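# Coil the rope between two drawn circles

## Task

Lay the entire rope as a coil in the ring-shaped area between the two circles marked on the board, with every loop wound in the same direction.

## Robot and tools

Robot: two six-joint arms, left_arm and right_arm, each with a two-finger parallel gripper (85 mm fully open). Root links in the scene frame: left_arm at (-0.048, +0.553, +0.028) m, right_arm at (+0.045, -0.638, +0.028) m. Arm names do not match image sides.

Frame: the scene frame has its origin at table-top height, midway between the nominal bases; +x points out over the table, +y toward left_arm, +z up. Reported hand positions (metres), orientations (quat_wxyz) and velocities (m/s, rad/s) use it, and may be off by a few centimetres. end_effector_position is the point between the pads when closed. Fingers point along the gripper's +z and open along its y; a block juts about 10 cm toward the gripper's +x.

Row layout (used by every moving tool): 18 numbers, each in [-1, 1]. The first 9 are left_arm: dx, dy, dz, rx, ry, rz, then left gripper position, force_limit, speed. The next 9 are the same for right_arm. Both arms always appear, even if one stays still. dx, dy, dz, rx, ry, rz are an offset, not a pose: they count from that arm's Hand target as it stood when the action or move began, along scene-frame axes, with rotation about the Hand target's position. Scale: 1.0 = 0.6 m for dx/dy/dz, 1.0 = 180 degrees for rx/ry/rz (together one rotation vector). Sending the same offset twice moves the arm further each time. Six zeros re-command the current Hand target. Gripper position: +1 fully open, about -0.8 pads touch, -1 closes until blocked. force_limit sets grip strength (-1 weakest, +1 strongest); speed sets finger speed (-1 about 20 mm/s, 0 about 85, +1 about 150). Both start at +1. To leave a gripper unchanged, resend its last three numbers; a 0 there is a real command. A finger change needs a position difference of at least 0.01 before new force_limit or speed applies.

execute_actions(actions, cameras): actions is a list of actions; each action is a list of up to 15 rows, one per 1/30 s step, and a short list repeats its last row to fill 15 steps. Every row in an action is an offset from the start of that action, not from the row before. An empty actions list returns state plus all camera images. cameras: list of names, ["all"], or []; an unknown name invalidates the call.

move(target, speed, blend, blocking, cameras): straight-line paths toward target, either one 18-number row or a list of up to 15 rows, all offsets from the same starting Hand targets. speed is m/s (0.002 to 3.2, default 0.25; rotation up to twice that in rad/s), one value or one per target. blend in metres rounds corners at intermediate targets; 0 stops at each. A move lasts 0.5 to 10 s and ignores obstacles and the other arm. blocking=false returns early while it continues. The result adds a move: line: done, off_target, moving, held, fault, plus limits (paced = pose clipped, held = steps withheld).

wait(seconds 0 to 10): the robot keeps its last command; a running move continues. stop: brakes a running move (fingers keep moving). zoom_image(camera, region [x0,y0,x1,y1] pixels, at most 504 by 504) enlarges part of the latest image from cam_high, cam_low, cam_board, cam_left_wrist or cam_right_wrist (each 896x504). read_manual gives licence texts only. finished_scene(scene) ends the scene permanently; the coil must already be in place and stay there without the robot.

Results: Hand target is the last commanded pose after clipping; the next offsets count from it. The gripper may settle short of it; send the missing distance as an offset. Orientation commands are clipped to 32 degrees from the measured orientation each step. object_status: 0 fingers moving, 1 blocked while opening, 2 blocked while closing (a grip), 3 reached the requested opening or pads touching (a thin rope may still be held). position_measured is in counts: 3 open, 78 about 60 mm, 130 about 40 mm, 180 about 20 mm, 230 pads touching. Joint torques include the arm's own weight. Action results list end_effector_position at some steps. MOTOR HOT warns of heating; at 85 C the arm brakes for 30 to 60 s.

Arms are stiff, so aim only slightly past contact with the board, approach slowly, and back the target off to end a push. Never let the arms strike or squeeze each other; the clearance check may hold commands but does not always prevent contact, and a gripper closing on the other's fingers counts as a press. Avoid paths passing near an arm's own base. Keep the rope on the table, do not release it while it is swinging, avoid fast swings or hard grips against the board, and expect occasional small disturbances to loose objects.

Each tool is called after "Request:" as a command line: name --argument value for each argument, lists and objects as JSON in quotes; but a table of rows of numbers goes row by row, as --pt "numbers of a row", without its own name.

## Session

Request:
execute_actions --actions '[]'

Scene clock: 0.00 s.
left_arm: end_effector_position=(+0.2738, +0.2992, +0.3334) position_measured=3 object_status=3 end_effector_quat_wxyz=(-0.236, +0.538, +0.787, +0.191) | right_arm: end_effector_position=(+0.6413, -0.2357, +0.1095) position_measured=3 object_status=3 end_effector_quat_wxyz=(-0.431, -0.064, +0.898, -0.056)
Joint positions: left_arm=[1.978 -1.755 2.109 -1.311 -1.505 0.012] | right_arm=[3.449 -0.922 1.553 -1.306 -1.485 0.127]
Joint velocities: within noise
Joint torques (N m): no reading
Hand target: left_arm +0.2738, +0.2992, +0.3334; -0.236, +0.538, +0.787, +0.191 | right_arm +0.6413, -0.2357, +0.1095; -0.431, -0.064, +0.898, -0.056
Tool commands: left_gripper/position=+1.0 left_gripper/force_limit=+1.0 left_gripper/speed=+1.0 right_gripper/position=+1.0 right_gripper/force_limit=+1.0 right_gripper/speed=+1.0

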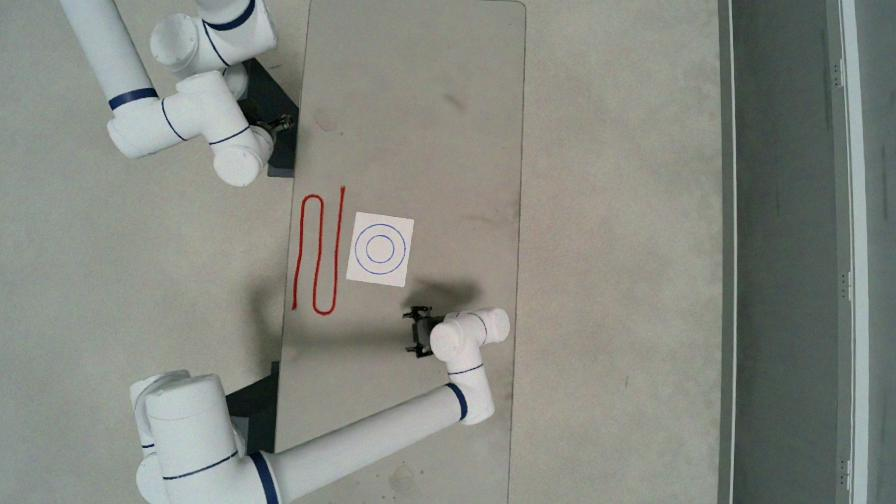

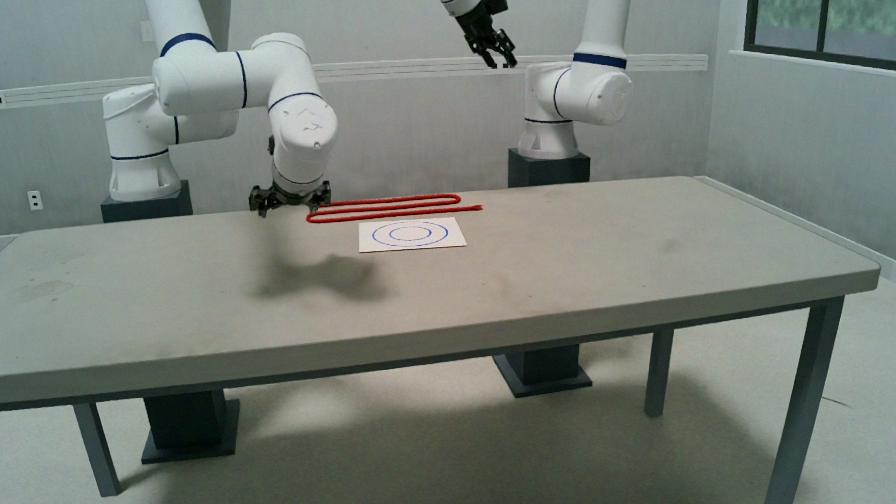

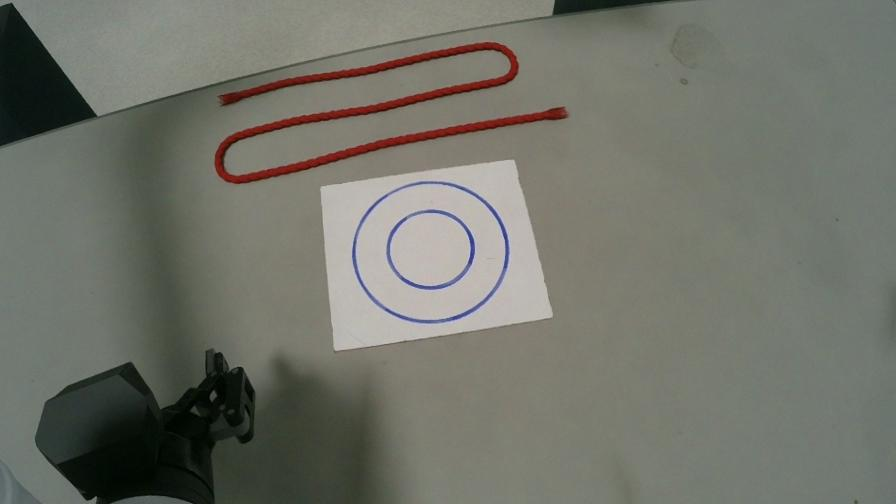

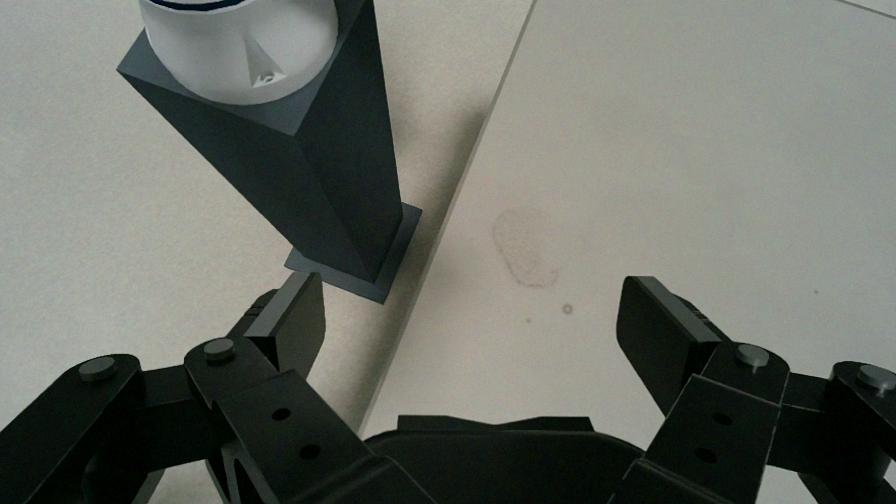

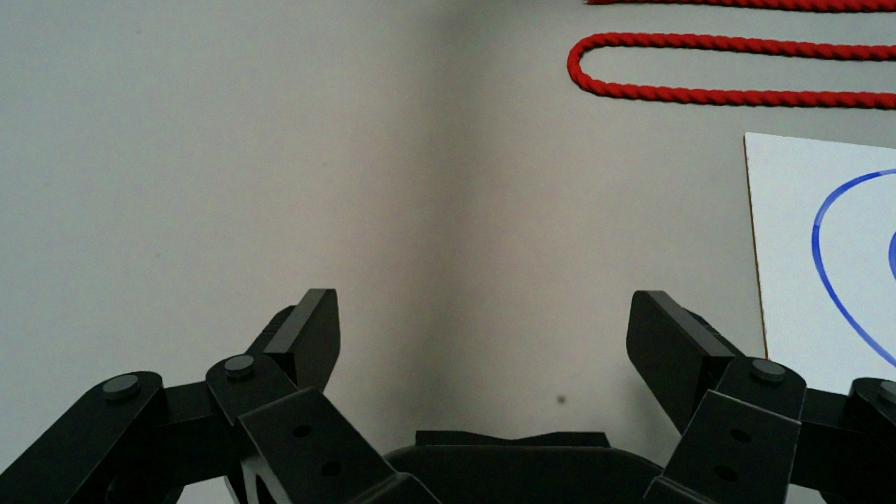

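Request:
move --pt "0.2103 -0.332 0.086 -0.1964 -0.0207 -0.1145 1 1 1 -0.083 -0.283 0.3 0 0 0 1 1 1" --speed 0.3 --cameras '["cam_high","cam_board","cam_left_wrist"]'

Scene clock: 39.90 s.
left_arm: end_effector_position=(+0.3999, +0.1001, +0.3850) position_measured=3 object_status=3 end_effector_quat_wxyz=(+0.000, +0.707, +0.707, +0.000) | right_arm: end_effector_position=(+0.5915, -0.4054, +0.2894) position_measured=3 object_status=3 end_effector_quat_wxyz=(-0.431, -0.064, +0.898, -0.056)
Joint positions: left_arm=[2.07 -1.654 1.959 -1.875 -1.571 0.497] | right_arm=[3.266 -1.239 1.689 -1.123 -1.628 0.013]
Joint torques (N m): left_arm=[17.42 -37.21 -64.12 -7.11 -1.48 2.45] | right_arm=[-17.28 -91.14 -35.93 3.41 -1.14 -2.23]
Hand target: left_arm +0.4000, +0.1000, +0.3850; +0.000, +0.707, +0.707, +0.000 | right_arm +0.5915, -0.4055, +0.2895; -0.431, -0.064, +0.898, -0.056
Off the commanded pose: left_arm 0.000 m, 0 deg | right_arm 0.000 m, 0 deg.
move: done
Images, in order (width x height): cam_high 896x504, cam_board 896x504, cam_left_wrist 896x504.

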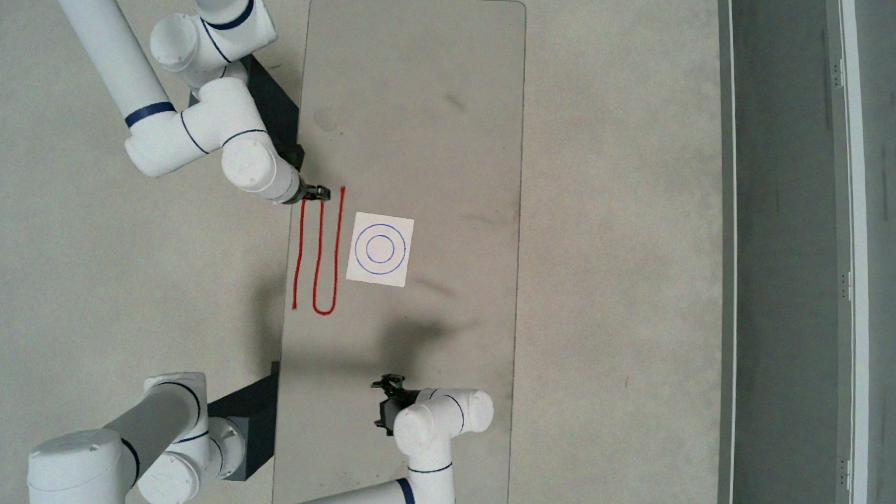

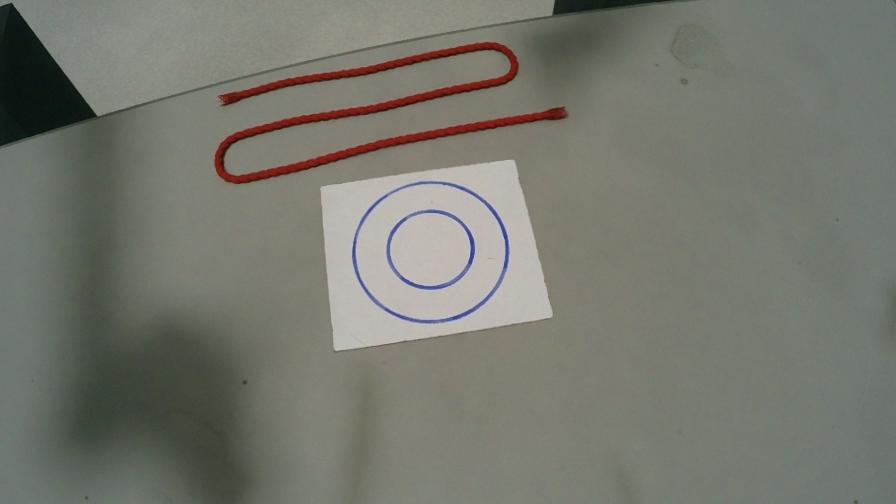

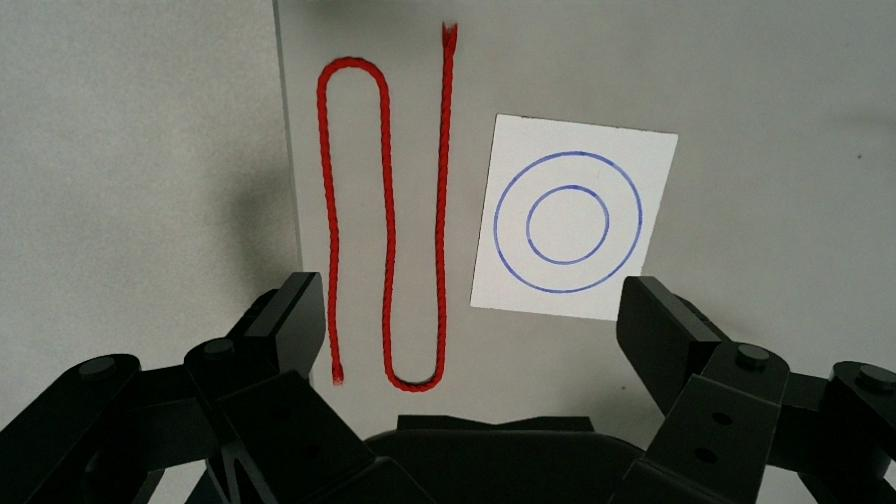

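Request:
move --pt "-0.03 -0.1383 -0.4417 0 0 0 -0.02 -0.8 0 0 0 0 0 0 0 1 1 1" --speed 0.3 --cameras '["cam_board","cam_left_wrist"]'

Scene clock: 74.20 s.
left_arm: end_effector_position=(+0.3820, +0.0171, +0.1201) position_measured=131 object_status=3 end_effector_quat_wxyz=(+0.000, +0.707, +0.707, +0.000) | right_arm: end_effector_position=(+0.5915, -0.4055, +0.2895) position_measured=3 object_status=3 end_effector_quat_wxyz=(-0.431, -0.064, +0.898, -0.056)
Joint positions: left_arm=[1.988 -1.313 2.135 -2.393 -1.571 0.415] | right_arm=[3.266 -1.239 1.689 -1.123 -1.628 0.013]
Joint torques (N m): left_arm=[-12.42 -58.01 -28.81 -6.6 1.07 -4.32] | right_arm=[-16.86 -90.16 -35.45 3.74 -0.97 -2.23]
Hand target: left_arm +0.3820, +0.0171, +0.1200; +0.000, +0.707, +0.707, +0.000 | right_arm +0.5915, -0.4055, +0.2895; -0.431, -0.064, +0.898, -0.056
Off the commanded pose: left_arm 0.000 m, 0 deg | right_arm 0.000 m, 0 deg.
move: done
Images, in order (width x height): cam_board 896x504, cam_left_wrist 896x504.

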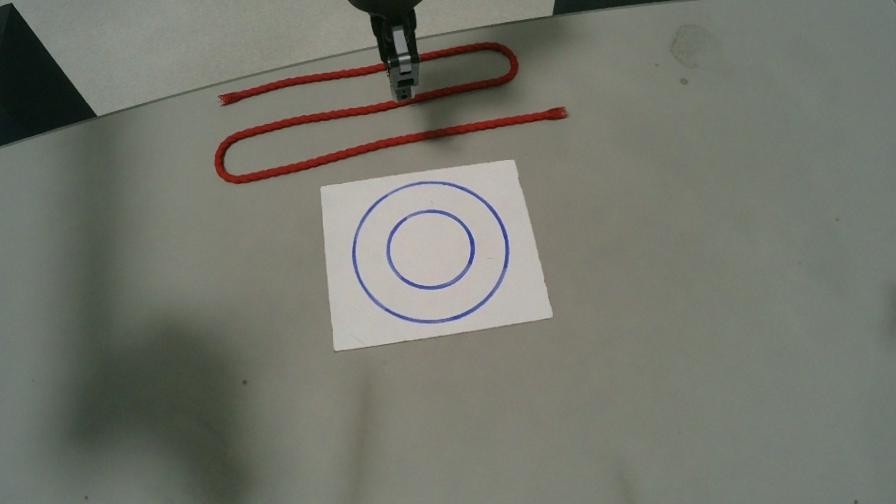

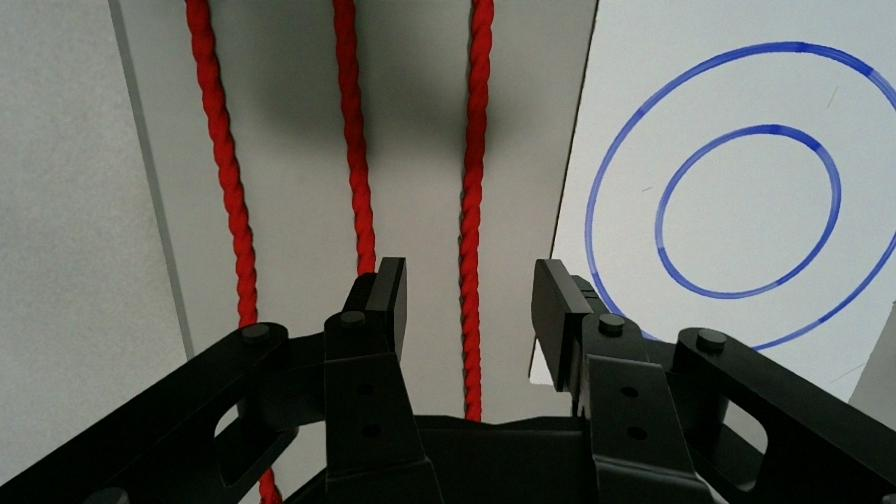

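Request:
move --pt "0 0 -0.1333 0 0 0 -0.02 -0.8 0 0 0 0 0 0 0 1 1 1" --speed 0.15 --cameras '["cam_board","cam_left_wrist","cam_low"]'

Request:
zoom_image --camera "cam_board" --region '[340, 40, 540, 180]'

Request:
zoom_image --camera "cam_low" --region '[300, 120, 520, 260]'

Scene clock: 79.27 s.
left_arm: end_effector_position=(+0.3819, +0.0170, +0.0402) position_measured=131 object_status=3 end_effector_quat_wxyz=(+0.000, +0.707, +0.707, +0.000) | right_arm: end_effector_position=(+0.5915, -0.4055, +0.2895) position_measured=3 object_status=3 end_effector_quat_wxyz=(-0.431, -0.064, +0.898, -0.056)
Joint positions: left_arm=[1.987 -1.191 2.172 -2.552 -1.571 0.415] | right_arm=[3.266 -1.239 1.689 -1.123 -1.628 0.013]
Joint torques (N m): left_arm=[17.21 -70.1 -21.9 -6.24 0.69 0.95] | right_arm=[-16.63 -91.25 -35.67 3.6 -1.01 -2.25]
Hand target: left_arm +0.3820, +0.0171, +0.0400; +0.000, +0.707, +0.707, +0.000 | right_arm +0.5915, -0.4055, +0.2895; -0.431, -0.064, +0.898, -0.056
Off the commanded pose: left_arm 0.000 m, 0 deg | right_arm 0.000 m, 0 deg.
move: done
Images, in order (width x height): cam_low 896x504, cam_board 896x504, cam_left_wrist 896x504.

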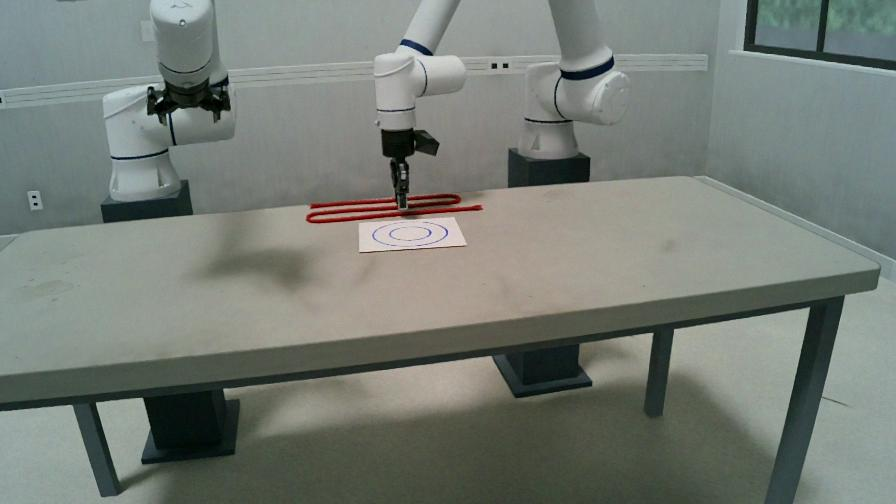

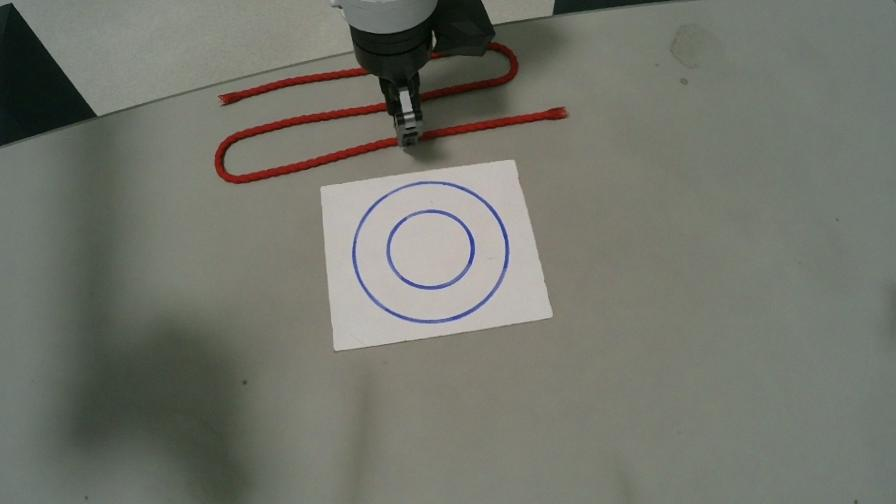

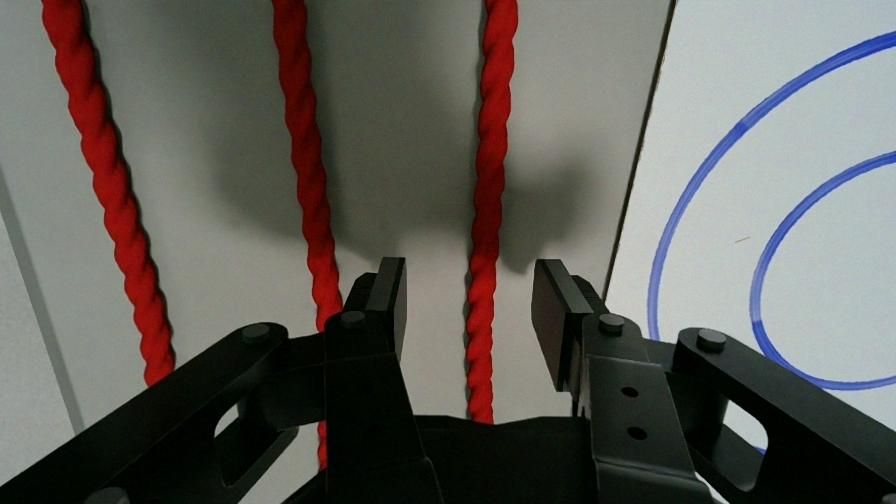

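Scaled by 2.520 from the camera's 896x504 image, which has a finer 1280x720 frame.

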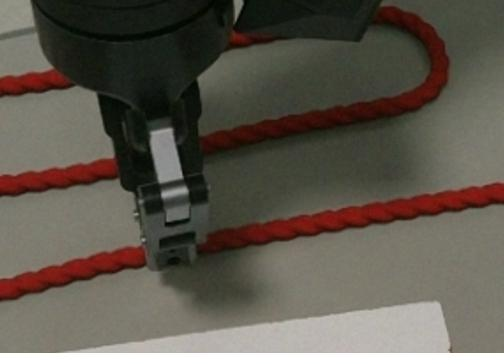

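Scaled by 2.291 from the camera's 896x504 image, which has a finer 1280x720 frame.

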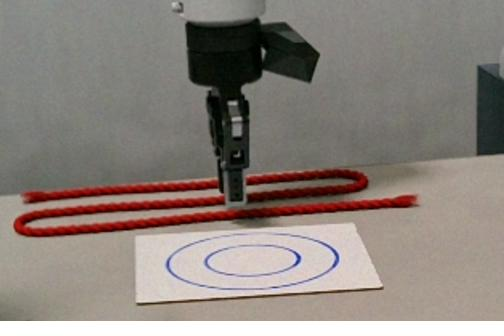

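Request:
move --pt "0 0 -0.0275 0 0 0 -0.02 -0.8 0 0 0 0 0 0 0 1 1 1" --pt "0 0 -0.0275 0 0 0 -1 -0.7 -0.5 0 0 0 0 0 0 1 1 1" --pt "0.05 0 0.2 0 0 0 -1 -0.7 -0.5 0 0 0 0 0 0 1 1 1" --pt "0.13 0 0.32 0 0 0 -1 -0.7 -0.5 0 0 0 0 0 0 1 1 1" --speed '[0.06,0.1,0.12,0.12]' --blend '[0,0,0.03,0]' --cameras '["cam_board","cam_left_wrist","cam_low"]'

Scene clock: 92.50 s.
left_arm: end_effector_position=(+0.4599, +0.0171, +0.2319) position_measured=213 object_status=2 end_effector_quat_wxyz=(+0.000, +0.707, +0.707, +0.000) | right_arm: end_effector_position=(+0.5915, -0.4055, +0.2895) position_measured=3 object_status=3 end_effector_quat_wxyz=(-0.431, -0.064, +0.898, -0.056)
Joint positions: left_arm=[2.088 -1.371 1.954 -2.154 -1.571 0.516] | right_arm=[3.266 -1.239 1.689 -1.123 -1.628 0.013]
Joint torques (N m): left_arm=[12.85 -92.51 -55.22 -1.28 -0.64 2.83] | right_arm=[-16.08 -90.2 -36.19 3.64 -1.05 -2.09]
Hand target: left_arm +0.4600, +0.0171, +0.2320; +0.000, +0.707, +0.707, +0.000 | right_arm +0.5915, -0.4055, +0.2895; -0.431, -0.064, +0.898, -0.056
Off the commanded pose: left_arm 0.000 m, 0 deg | right_arm 0.000 m, 0 deg.
move: done
Images, in order (width x height): cam_low 896x504, cam_board 896x504, cam_left_wrist 896x504.

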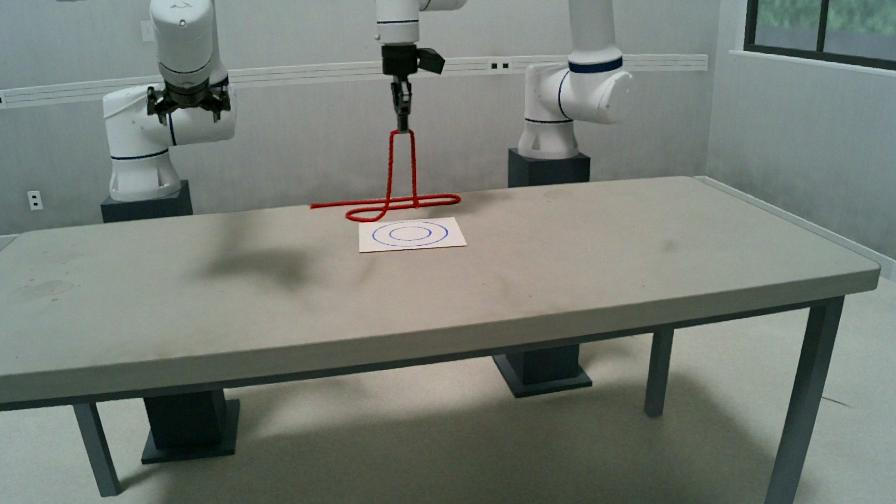

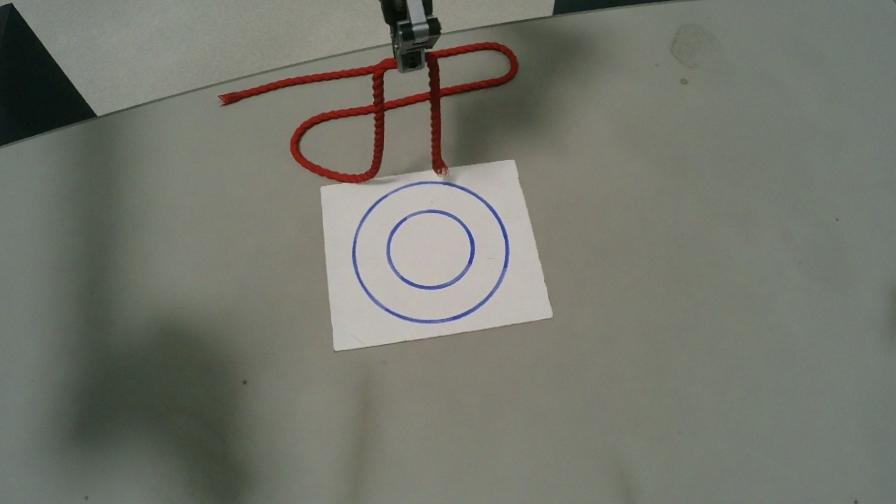

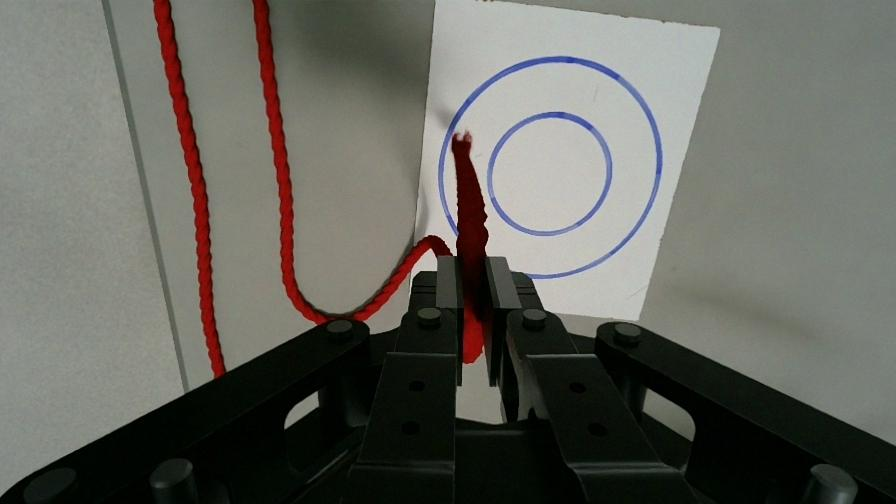

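Request:
move --pt "0.1617 -0.0348 0.0217 0 0 -0.5 -1 -0.7 -0.5 0 0 0 0 0 0 1 1 1" --speed 0.35 --cameras '["cam_board","cam_low","cam_left_wrist"]'

Scene clock: 120.53 s.
left_arm: end_effector_position=(+0.5570, -0.0038, +0.2451) position_measured=213 object_status=2 end_effector_quat_wxyz=(+0.000, +1.000, +0.000, +0.000) | right_arm: end_effector_position=(+0.5915, -0.4055, +0.2895) position_measured=3 object_status=3 end_effector_quat_wxyz=(-0.431, -0.064, +0.898, -0.056)
Joint positions: left_arm=[2.182 -1.258 1.778 -2.09 -1.571 2.18] | right_arm=[3.266 -1.239 1.689 -1.123 -1.628 0.013]
Joint torques (N m): left_arm=[15.91 -83.3 -59.89 -1.31 -0.31 2.49] | right_arm=[-16.99 -89.86 -35.98 3.47 -0.85 -2.03]
Hand target: left_arm +0.5570, -0.0038, +0.2451; +0.000, +1.000, +0.000, +0.000 | right_arm +0.5915, -0.4055, +0.2895; -0.431, -0.064, +0.898, -0.056
Off the commanded pose: left_arm 0.000 m, 0 deg | right_arm 0.000 m, 0 deg.
move: done
Images, in order (width x height): cam_low 896x504, cam_board 896x504, cam_left_wrist 896x504.

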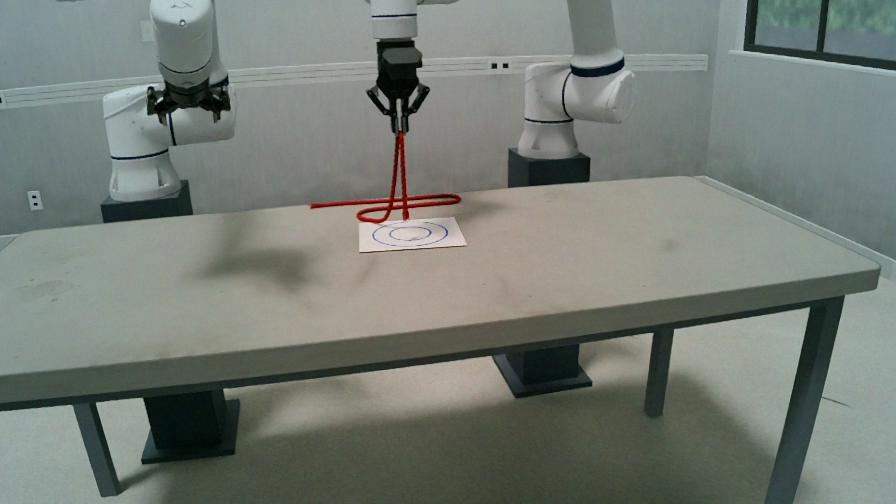

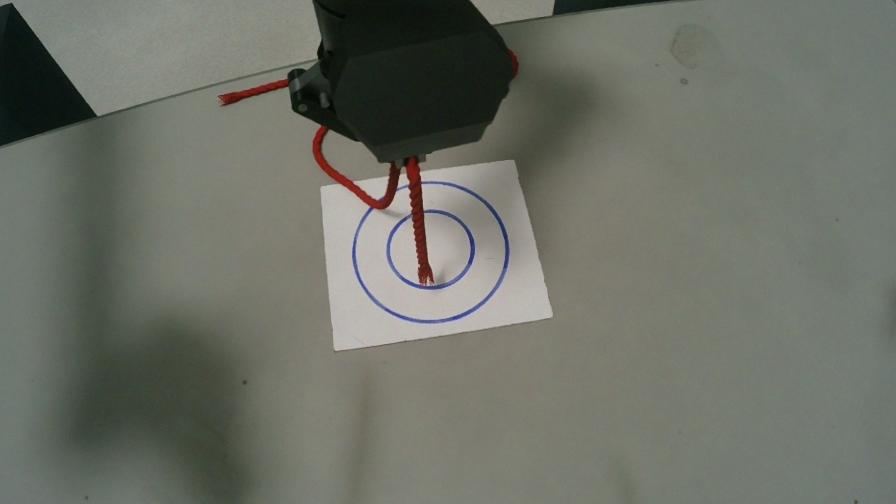

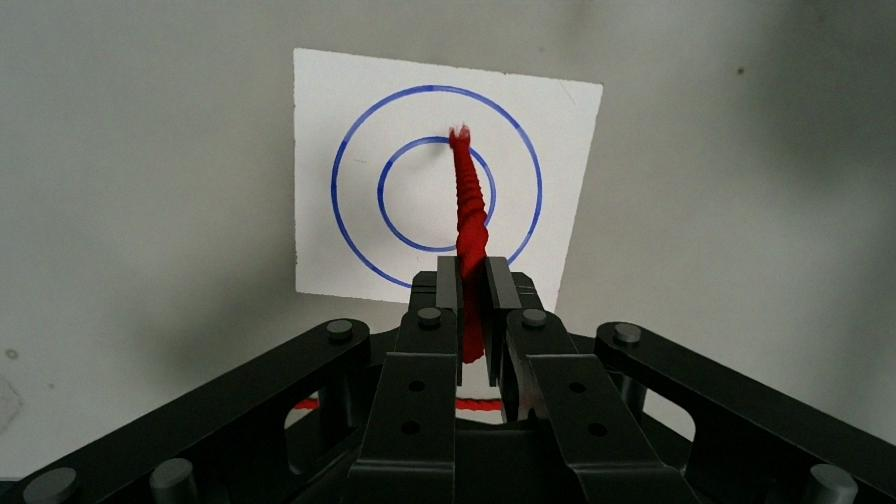

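Request:
move --pt "-0.0025 -0.0033 -0.0718 0 0 0 -1 -0.7 -0.5 0 0 0 0 0 0 1 1 1" --pt "-0.0057 0.064 -0.1393 0 0 0 -1 -0.7 -0.5 0 0 0 0 0 0 1 1 1" --pt "-0.0463 0.1058 -0.1943 0 0 0.0278 -1 -0.7 -0.5 0 0 0 0 0 0 1 1 1" --pt "-0.1057 0.11 -0.2493 0 0 0.0833 -1 -0.7 -0.5 0 0 0 0 0 0 1 1 1" --pt "-0.148 0.0735 -0.2943 0 0 0.1944 -1 -0.7 -0.5 0 0 0 0 0 0 1 1 1" --pt "-0.1502 0.036 -0.3427 0 0 0.3444 -1 -0.7 -0.5 0 0 0 0 0 0 1 1 1" --pt "-0.14 0.0247 -0.366 0 0 0.5 -1 -0.7 -0.5 0 0 0 0 0 0 1 1 1" --speed '[0.06,0.06,0.06,0.09,0.18,0.24,0.24]' --blend '[0.008,0.012,0.012,0.012,0.01,0.008,0]' --cameras '["cam_board","cam_low","cam_left_wrist"]'

Scene clock: 134.87 s.
left_arm: end_effector_position=(+0.4731, +0.0110, +0.0255) position_measured=213 object_status=2 end_effector_quat_wxyz=(+0.000, +0.707, +0.707, +0.000) | right_arm: end_effector_position=(+0.5915, -0.4055, +0.2895) position_measured=3 object_status=3 end_effector_quat_wxyz=(-0.431, -0.064, +0.898, -0.056)
Joint positions: left_arm=[2.1 -1.096 2.048 -2.523 -1.571 0.527] | right_arm=[3.266 -1.239 1.689 -1.123 -1.628 0.013]
Joint torques (N m): left_arm=[-6.11 -55.82 -37.23 -5.93 0.98 -4.49] | right_arm=[-15.93 -88.3 -36.39 3.37 -0.91 -1.97]
Hand target: left_arm +0.4730, +0.0110, +0.0255; +0.000, +0.707, +0.707, +0.000 | right_arm +0.5915, -0.4055, +0.2895; -0.431, -0.064, +0.898, -0.056
Off the commanded pose: left_arm 0.000 m, 0 deg | right_arm 0.000 m, 0 deg.
move: done
Images, in order (width x height): cam_low 896x504, cam_board 896x504, cam_left_wrist 896x504.

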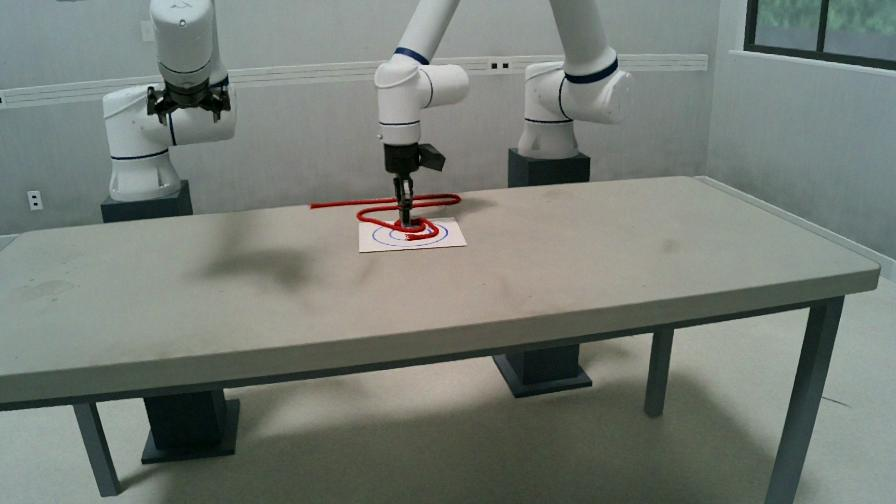

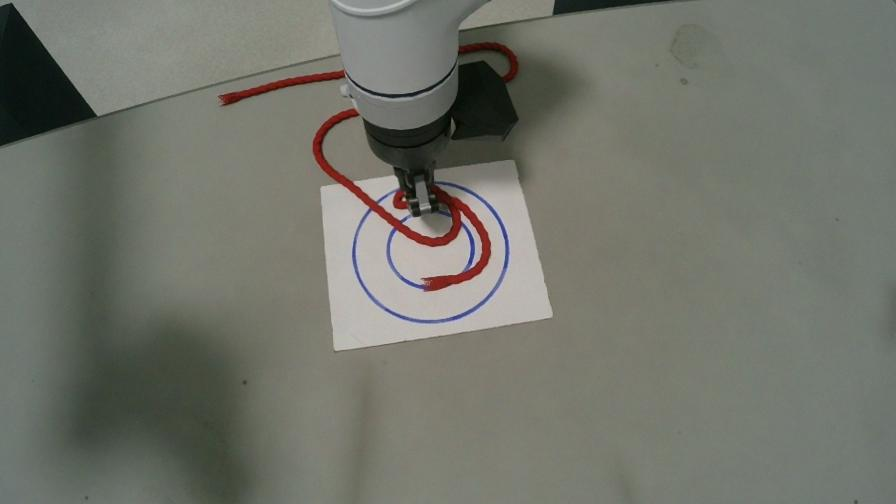

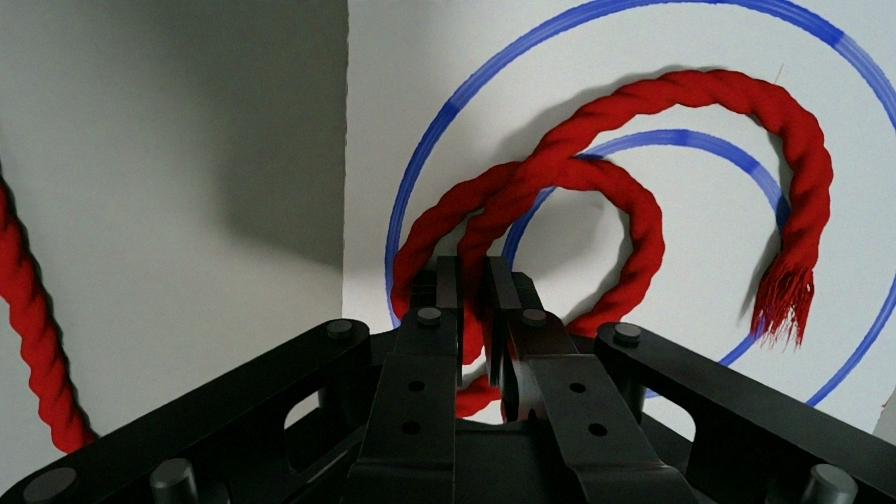

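Request:
move --pt "0 0 0 0 0 0 -0.41 -0.7 -0.3 0 0 0 0 0 0 1 1 1" --pt "0 0 0.075 0 0 0 -0.1 -0.7 0 0 0 0 0 0 0 1 1 1" --pt "0.163 0.0192 0.06 0 0 -0.111 -0.1 -0.7 0 0 0 0 0 0 0 1 1 1" --pt "0.163 0.0192 0 0 0 -0.111 -0.1 -0.7 0 0 0 0 0 0 0 1 1 1" --pt "0.163 0.0192 0 0 0 -0.111 -1 -0.7 -0.4 0 0 0 0 0 0 1 1 1" --pt "0.188 0.0192 0.018 0 0 -0.111 -1 -0.7 -0.4 0 0 0 0 0 0 1 1 1" --pt "0.188 0.0192 0.003 0 0 -0.111 -0.3 -0.7 -0.3 0 0 0 0 0 0 1 1 1" --pt "0.188 0.0192 0.15 0 0 -0.111 -0.1 -0.7 -0.3 0 0 0 0 0 0 1 1 1" --speed '[0.1,0.15,0.25,0.12,0.1,0.1,0.08,0.2]' --cameras '["cam_board","cam_left_wrist"]'

Scene clock: 163.17 s.
left_arm: end_effector_position=(+0.5858, +0.0225, +0.1155) position_measured=141 object_status=0 end_effector_quat_wxyz=(+0.000, +0.819, +0.574, +0.000) | right_arm: end_effector_position=(+0.5915, -0.4055, +0.2895) position_measured=3 object_status=3 end_effector_quat_wxyz=(-0.431, -0.064, +0.898, -0.056)
Joint positions: left_arm=[2.23 -1.125 1.859 -2.306 -1.571 1.006] | right_arm=[3.266 -1.239 1.689 -1.123 -1.628 0.013]
Joint torques (N m): left_arm=[-13.28 -116.19 -52.92 -1.35 0.01 -2.74] | right_arm=[-16.43 -88.02 -36.81 3.27 -0.91 -1.92]
Hand target: left_arm +0.5858, +0.0225, +0.1155; +0.000, +0.819, +0.574, +0.000 | right_arm +0.5915, -0.4055, +0.2895; -0.431, -0.064, +0.898, -0.056
Off the commanded pose: left_arm 0.000 m, 0 deg | right_arm 0.000 m, 0 deg.
move: done
Images, in order (width x height): cam_board 896x504, cam_left_wrist 896x504.

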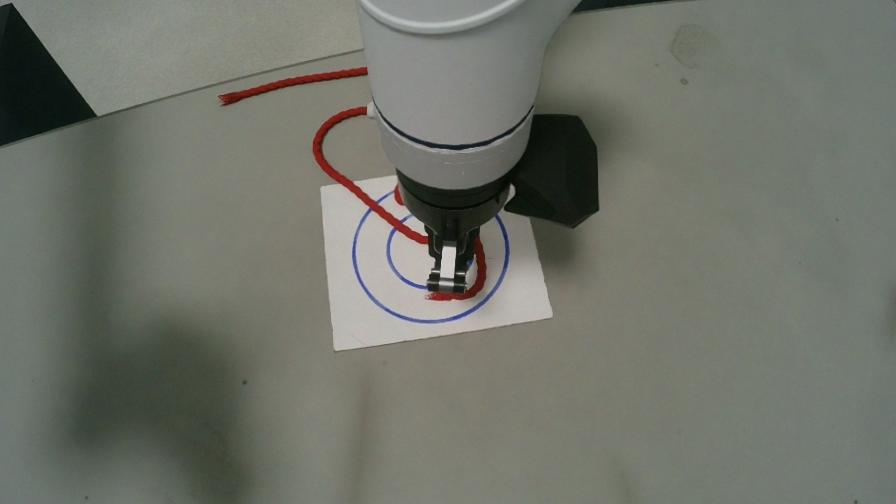

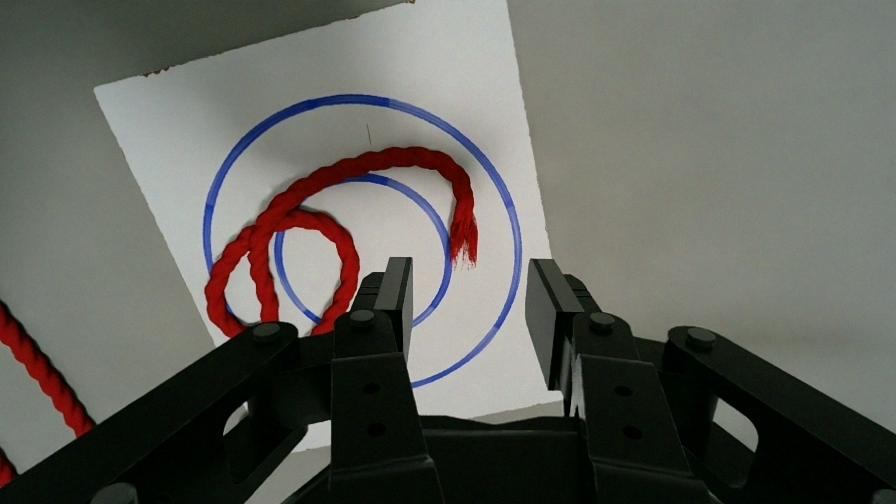

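Request:
move --pt "-0.25 -0.15 0.12 0 0 0.06 -0.1 -0.7 0 0 0 0 0 0 0 1 1 1" --pt "-0.548 -0.3208 0.0075 0 0 0.111 -0.1 -0.7 0 0 0 0 0 0 0 1 1 1" --speed 0.3 --blend '[0.05,0]' --cameras '["cam_board","cam_left_wrist"]'

Scene clock: 167.17 s.
left_arm: end_effector_position=(+0.2571, -0.1699, +0.1200) position_measured=141 object_status=3 end_effector_quat_wxyz=(+0.000, +0.707, +0.707, +0.000) | right_arm: end_effector_position=(+0.5915, -0.4055, +0.2895) position_measured=3 object_status=3 end_effector_quat_wxyz=(-0.431, -0.064, +0.898, -0.056)
Joint positions: left_arm=[1.744 -1.184 1.943 -2.33 -1.571 0.171] | right_arm=[3.266 -1.239 1.689 -1.123 -1.628 0.013]
Joint torques (N m): left_arm=[-13.66 -82.66 -51.9 -6.67 1.06 -4.55] | right_arm=[-16.84 -87.95 -36.93 3.18 -0.74 -2.07]
Hand target: left_arm +0.2570, -0.1700, +0.1200; +0.000, +0.707, +0.707, +0.000 | right_arm +0.5915, -0.4055, +0.2895; -0.431, -0.064, +0.898, -0.056
Off the commanded pose: left_arm 0.000 m, 0 deg | right_arm 0.000 m, 0 deg.
move: done
Images, in order (width x height): cam_board 896x504, cam_left_wrist 896x504.

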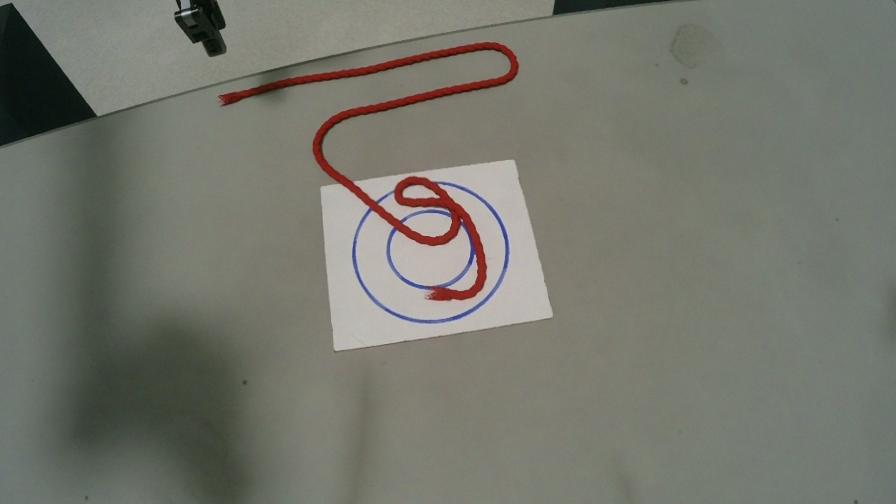

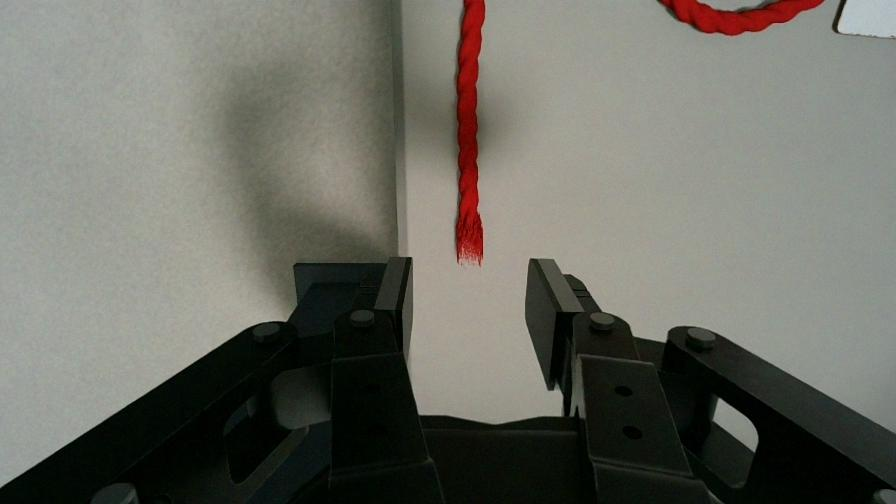

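Request:
move --pt "0.0058 0.0183 -0.1592 0 0 0 -0.1 -0.7 0 0 0 0 0 0 0 1 1 1" --pt "0.0058 0.0183 -0.1592 0 0 0 -1 -0.7 -0.4 0 0 0 0 0 0 1 1 1" --pt "0.0058 0.0283 0.0 0 0 0 -1 -0.7 -0.4 0 0 0 0 0 0 1 1 1" --pt "0.0383 0.2833 0.4667 -0.136 -0.036 0.078 -1 -0.7 -0.4 0 0 0 0 0 0 1 1 1" --speed '[0.1,0.1,0.12,0.2]' --blend '[0,0,0.03,0]' --cameras '["cam_board","cam_low"]'

Scene clock: 182.30 s.
left_arm: end_effector_position=(+0.2800, +0.0000, +0.3999) position_measured=214 object_status=2 end_effector_quat_wxyz=(+0.189, +0.599, +0.770, -0.110) | right_arm: end_effector_position=(+0.5915, -0.4055, +0.2895) position_measured=3 object_status=3 end_effector_quat_wxyz=(-0.431, -0.064, +0.898, -0.056)
Joint positions: left_arm=[1.798 -1.799 2.193 -2.401 -1.504 -0.009] | right_arm=[3.266 -1.239 1.689 -1.123 -1.628 0.013]
Joint torques (N m): left_arm=[16.79 -47.49 -40.32 -2.02 1.73 -4.31] | right_arm=[-16.46 -88.39 -37.3 3.07 -0.88 -2.01]
Hand target: left_arm +0.2800, +0.0000, +0.4000; +0.189, +0.599, +0.770, -0.110 | right_arm +0.5915, -0.4055, +0.2895; -0.431, -0.064, +0.898, -0.056
Off the commanded pose: left_arm 0.000 m, 0 deg | right_arm 0.000 m, 0 deg.
move: done
Images, in order (width x height): cam_low 896x504, cam_board 896x504.

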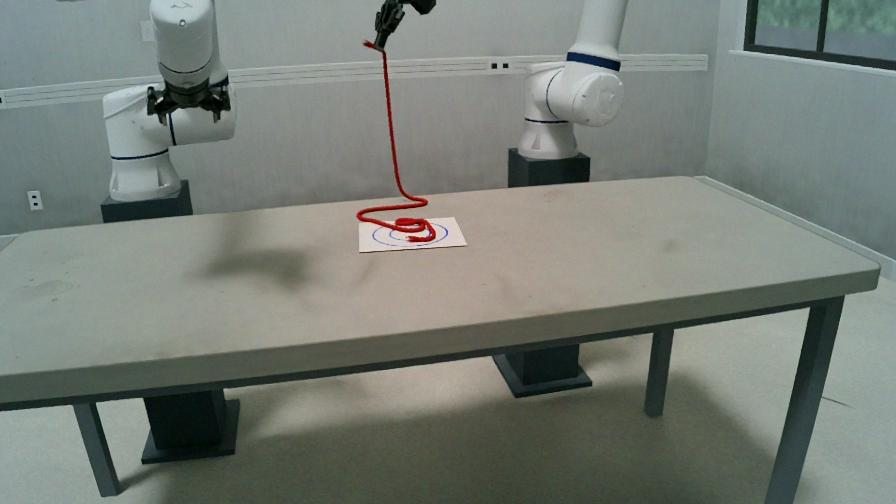

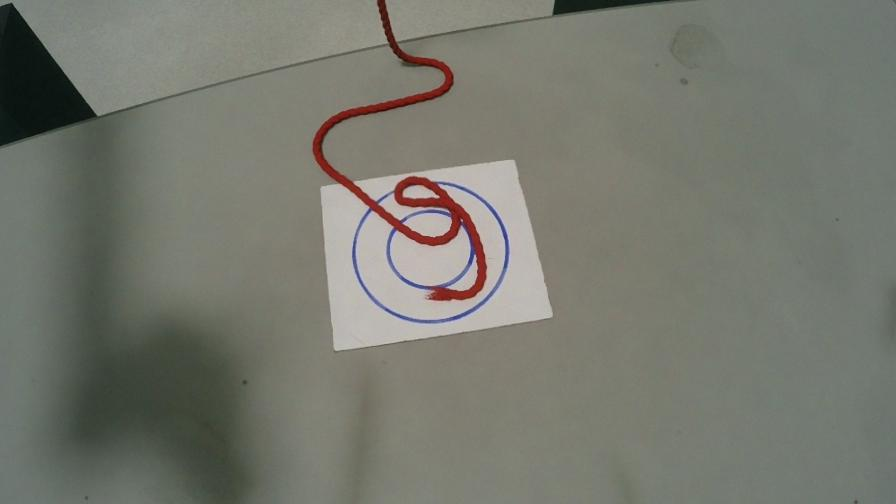

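Request:
move --pt "0.1333 0.05 0.5 -0.136 -0.036 0.078 -1 -0.7 -0.4 0 0 0 0 0 0 1 1 1" --pt "0.34 0.067 0.8667 -0.136 -0.036 0.078 -1 -0.7 -0.4 0 0 0 0 0 0 1 1 1" --speed 0.22 --blend '[0.05,0]' --cameras '["cam_board","cam_low","cam_high"]'

Scene clock: 187.80 s.
left_arm: end_effector_position=(+0.4839, +0.0402, +0.9199) position_measured=214 object_status=2 end_effector_quat_wxyz=(+0.366, +0.453, +0.785, -0.213) | right_arm: end_effector_position=(+0.5915, -0.4055, +0.2895) position_measured=3 object_status=3 end_effector_quat_wxyz=(-0.431, -0.064, +0.898, -0.056)
Joint positions: left_arm=[2.151 -1.751 1.428 -2.121 -1.615 0.033] | right_arm=[3.266 -1.239 1.689 -1.123 -1.628 0.013]
Joint torques (N m): left_arm=[17.54 -27.58 -63.42 -1.8 -1.01 2.91] | right_arm=[-17.41 -87.16 -37.07 3.05 -0.81 -1.89]
Hand target: left_arm +0.4840, +0.0402, +0.9200; +0.366, +0.453, +0.785, -0.213 | right_arm +0.5915, -0.4055, +0.2895; -0.431, -0.064, +0.898, -0.056
Off the commanded pose: left_arm 0.000 m, 0 deg | right_arm 0.000 m, 0 deg.
move: done
Images, in order (width x height): cam_high 896x504, cam_low 896x504, cam_board 896x504.

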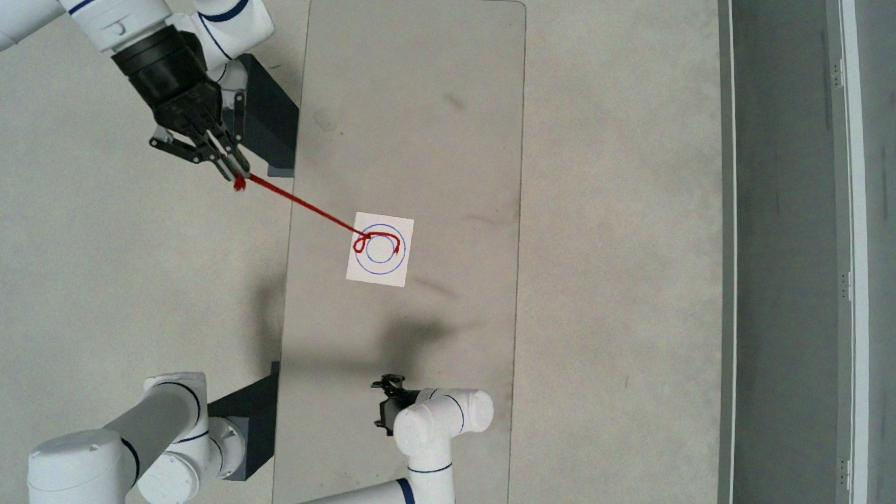

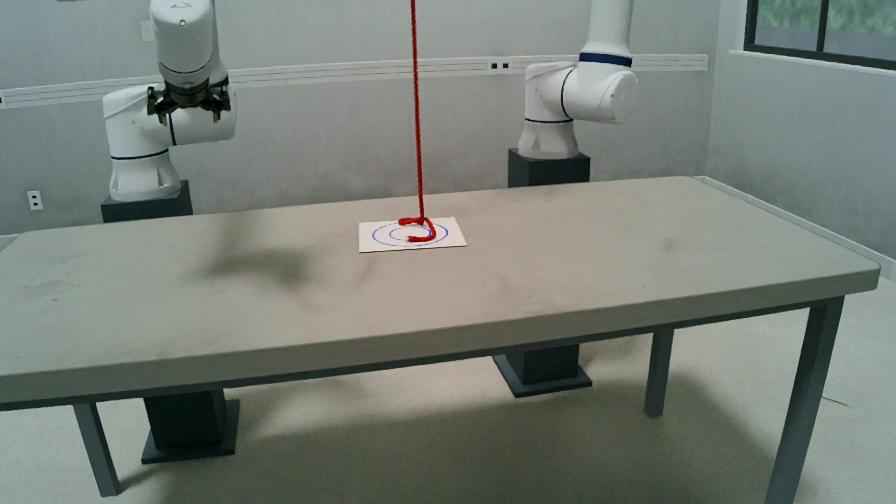

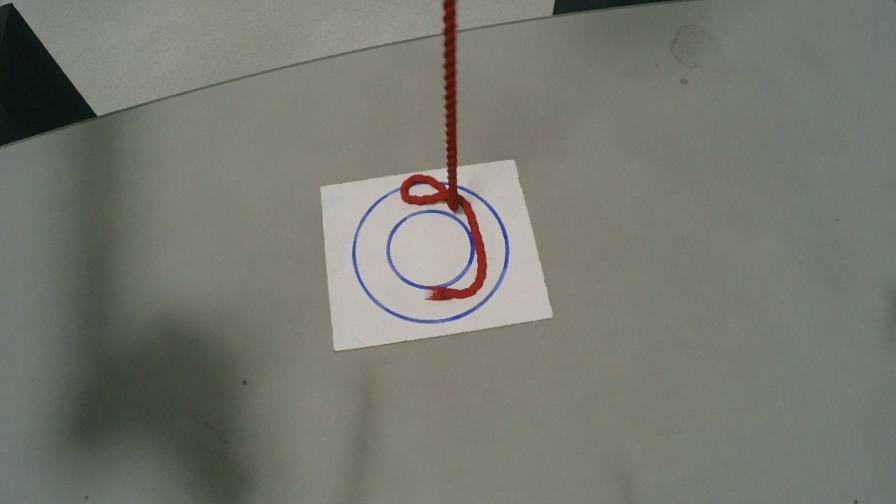

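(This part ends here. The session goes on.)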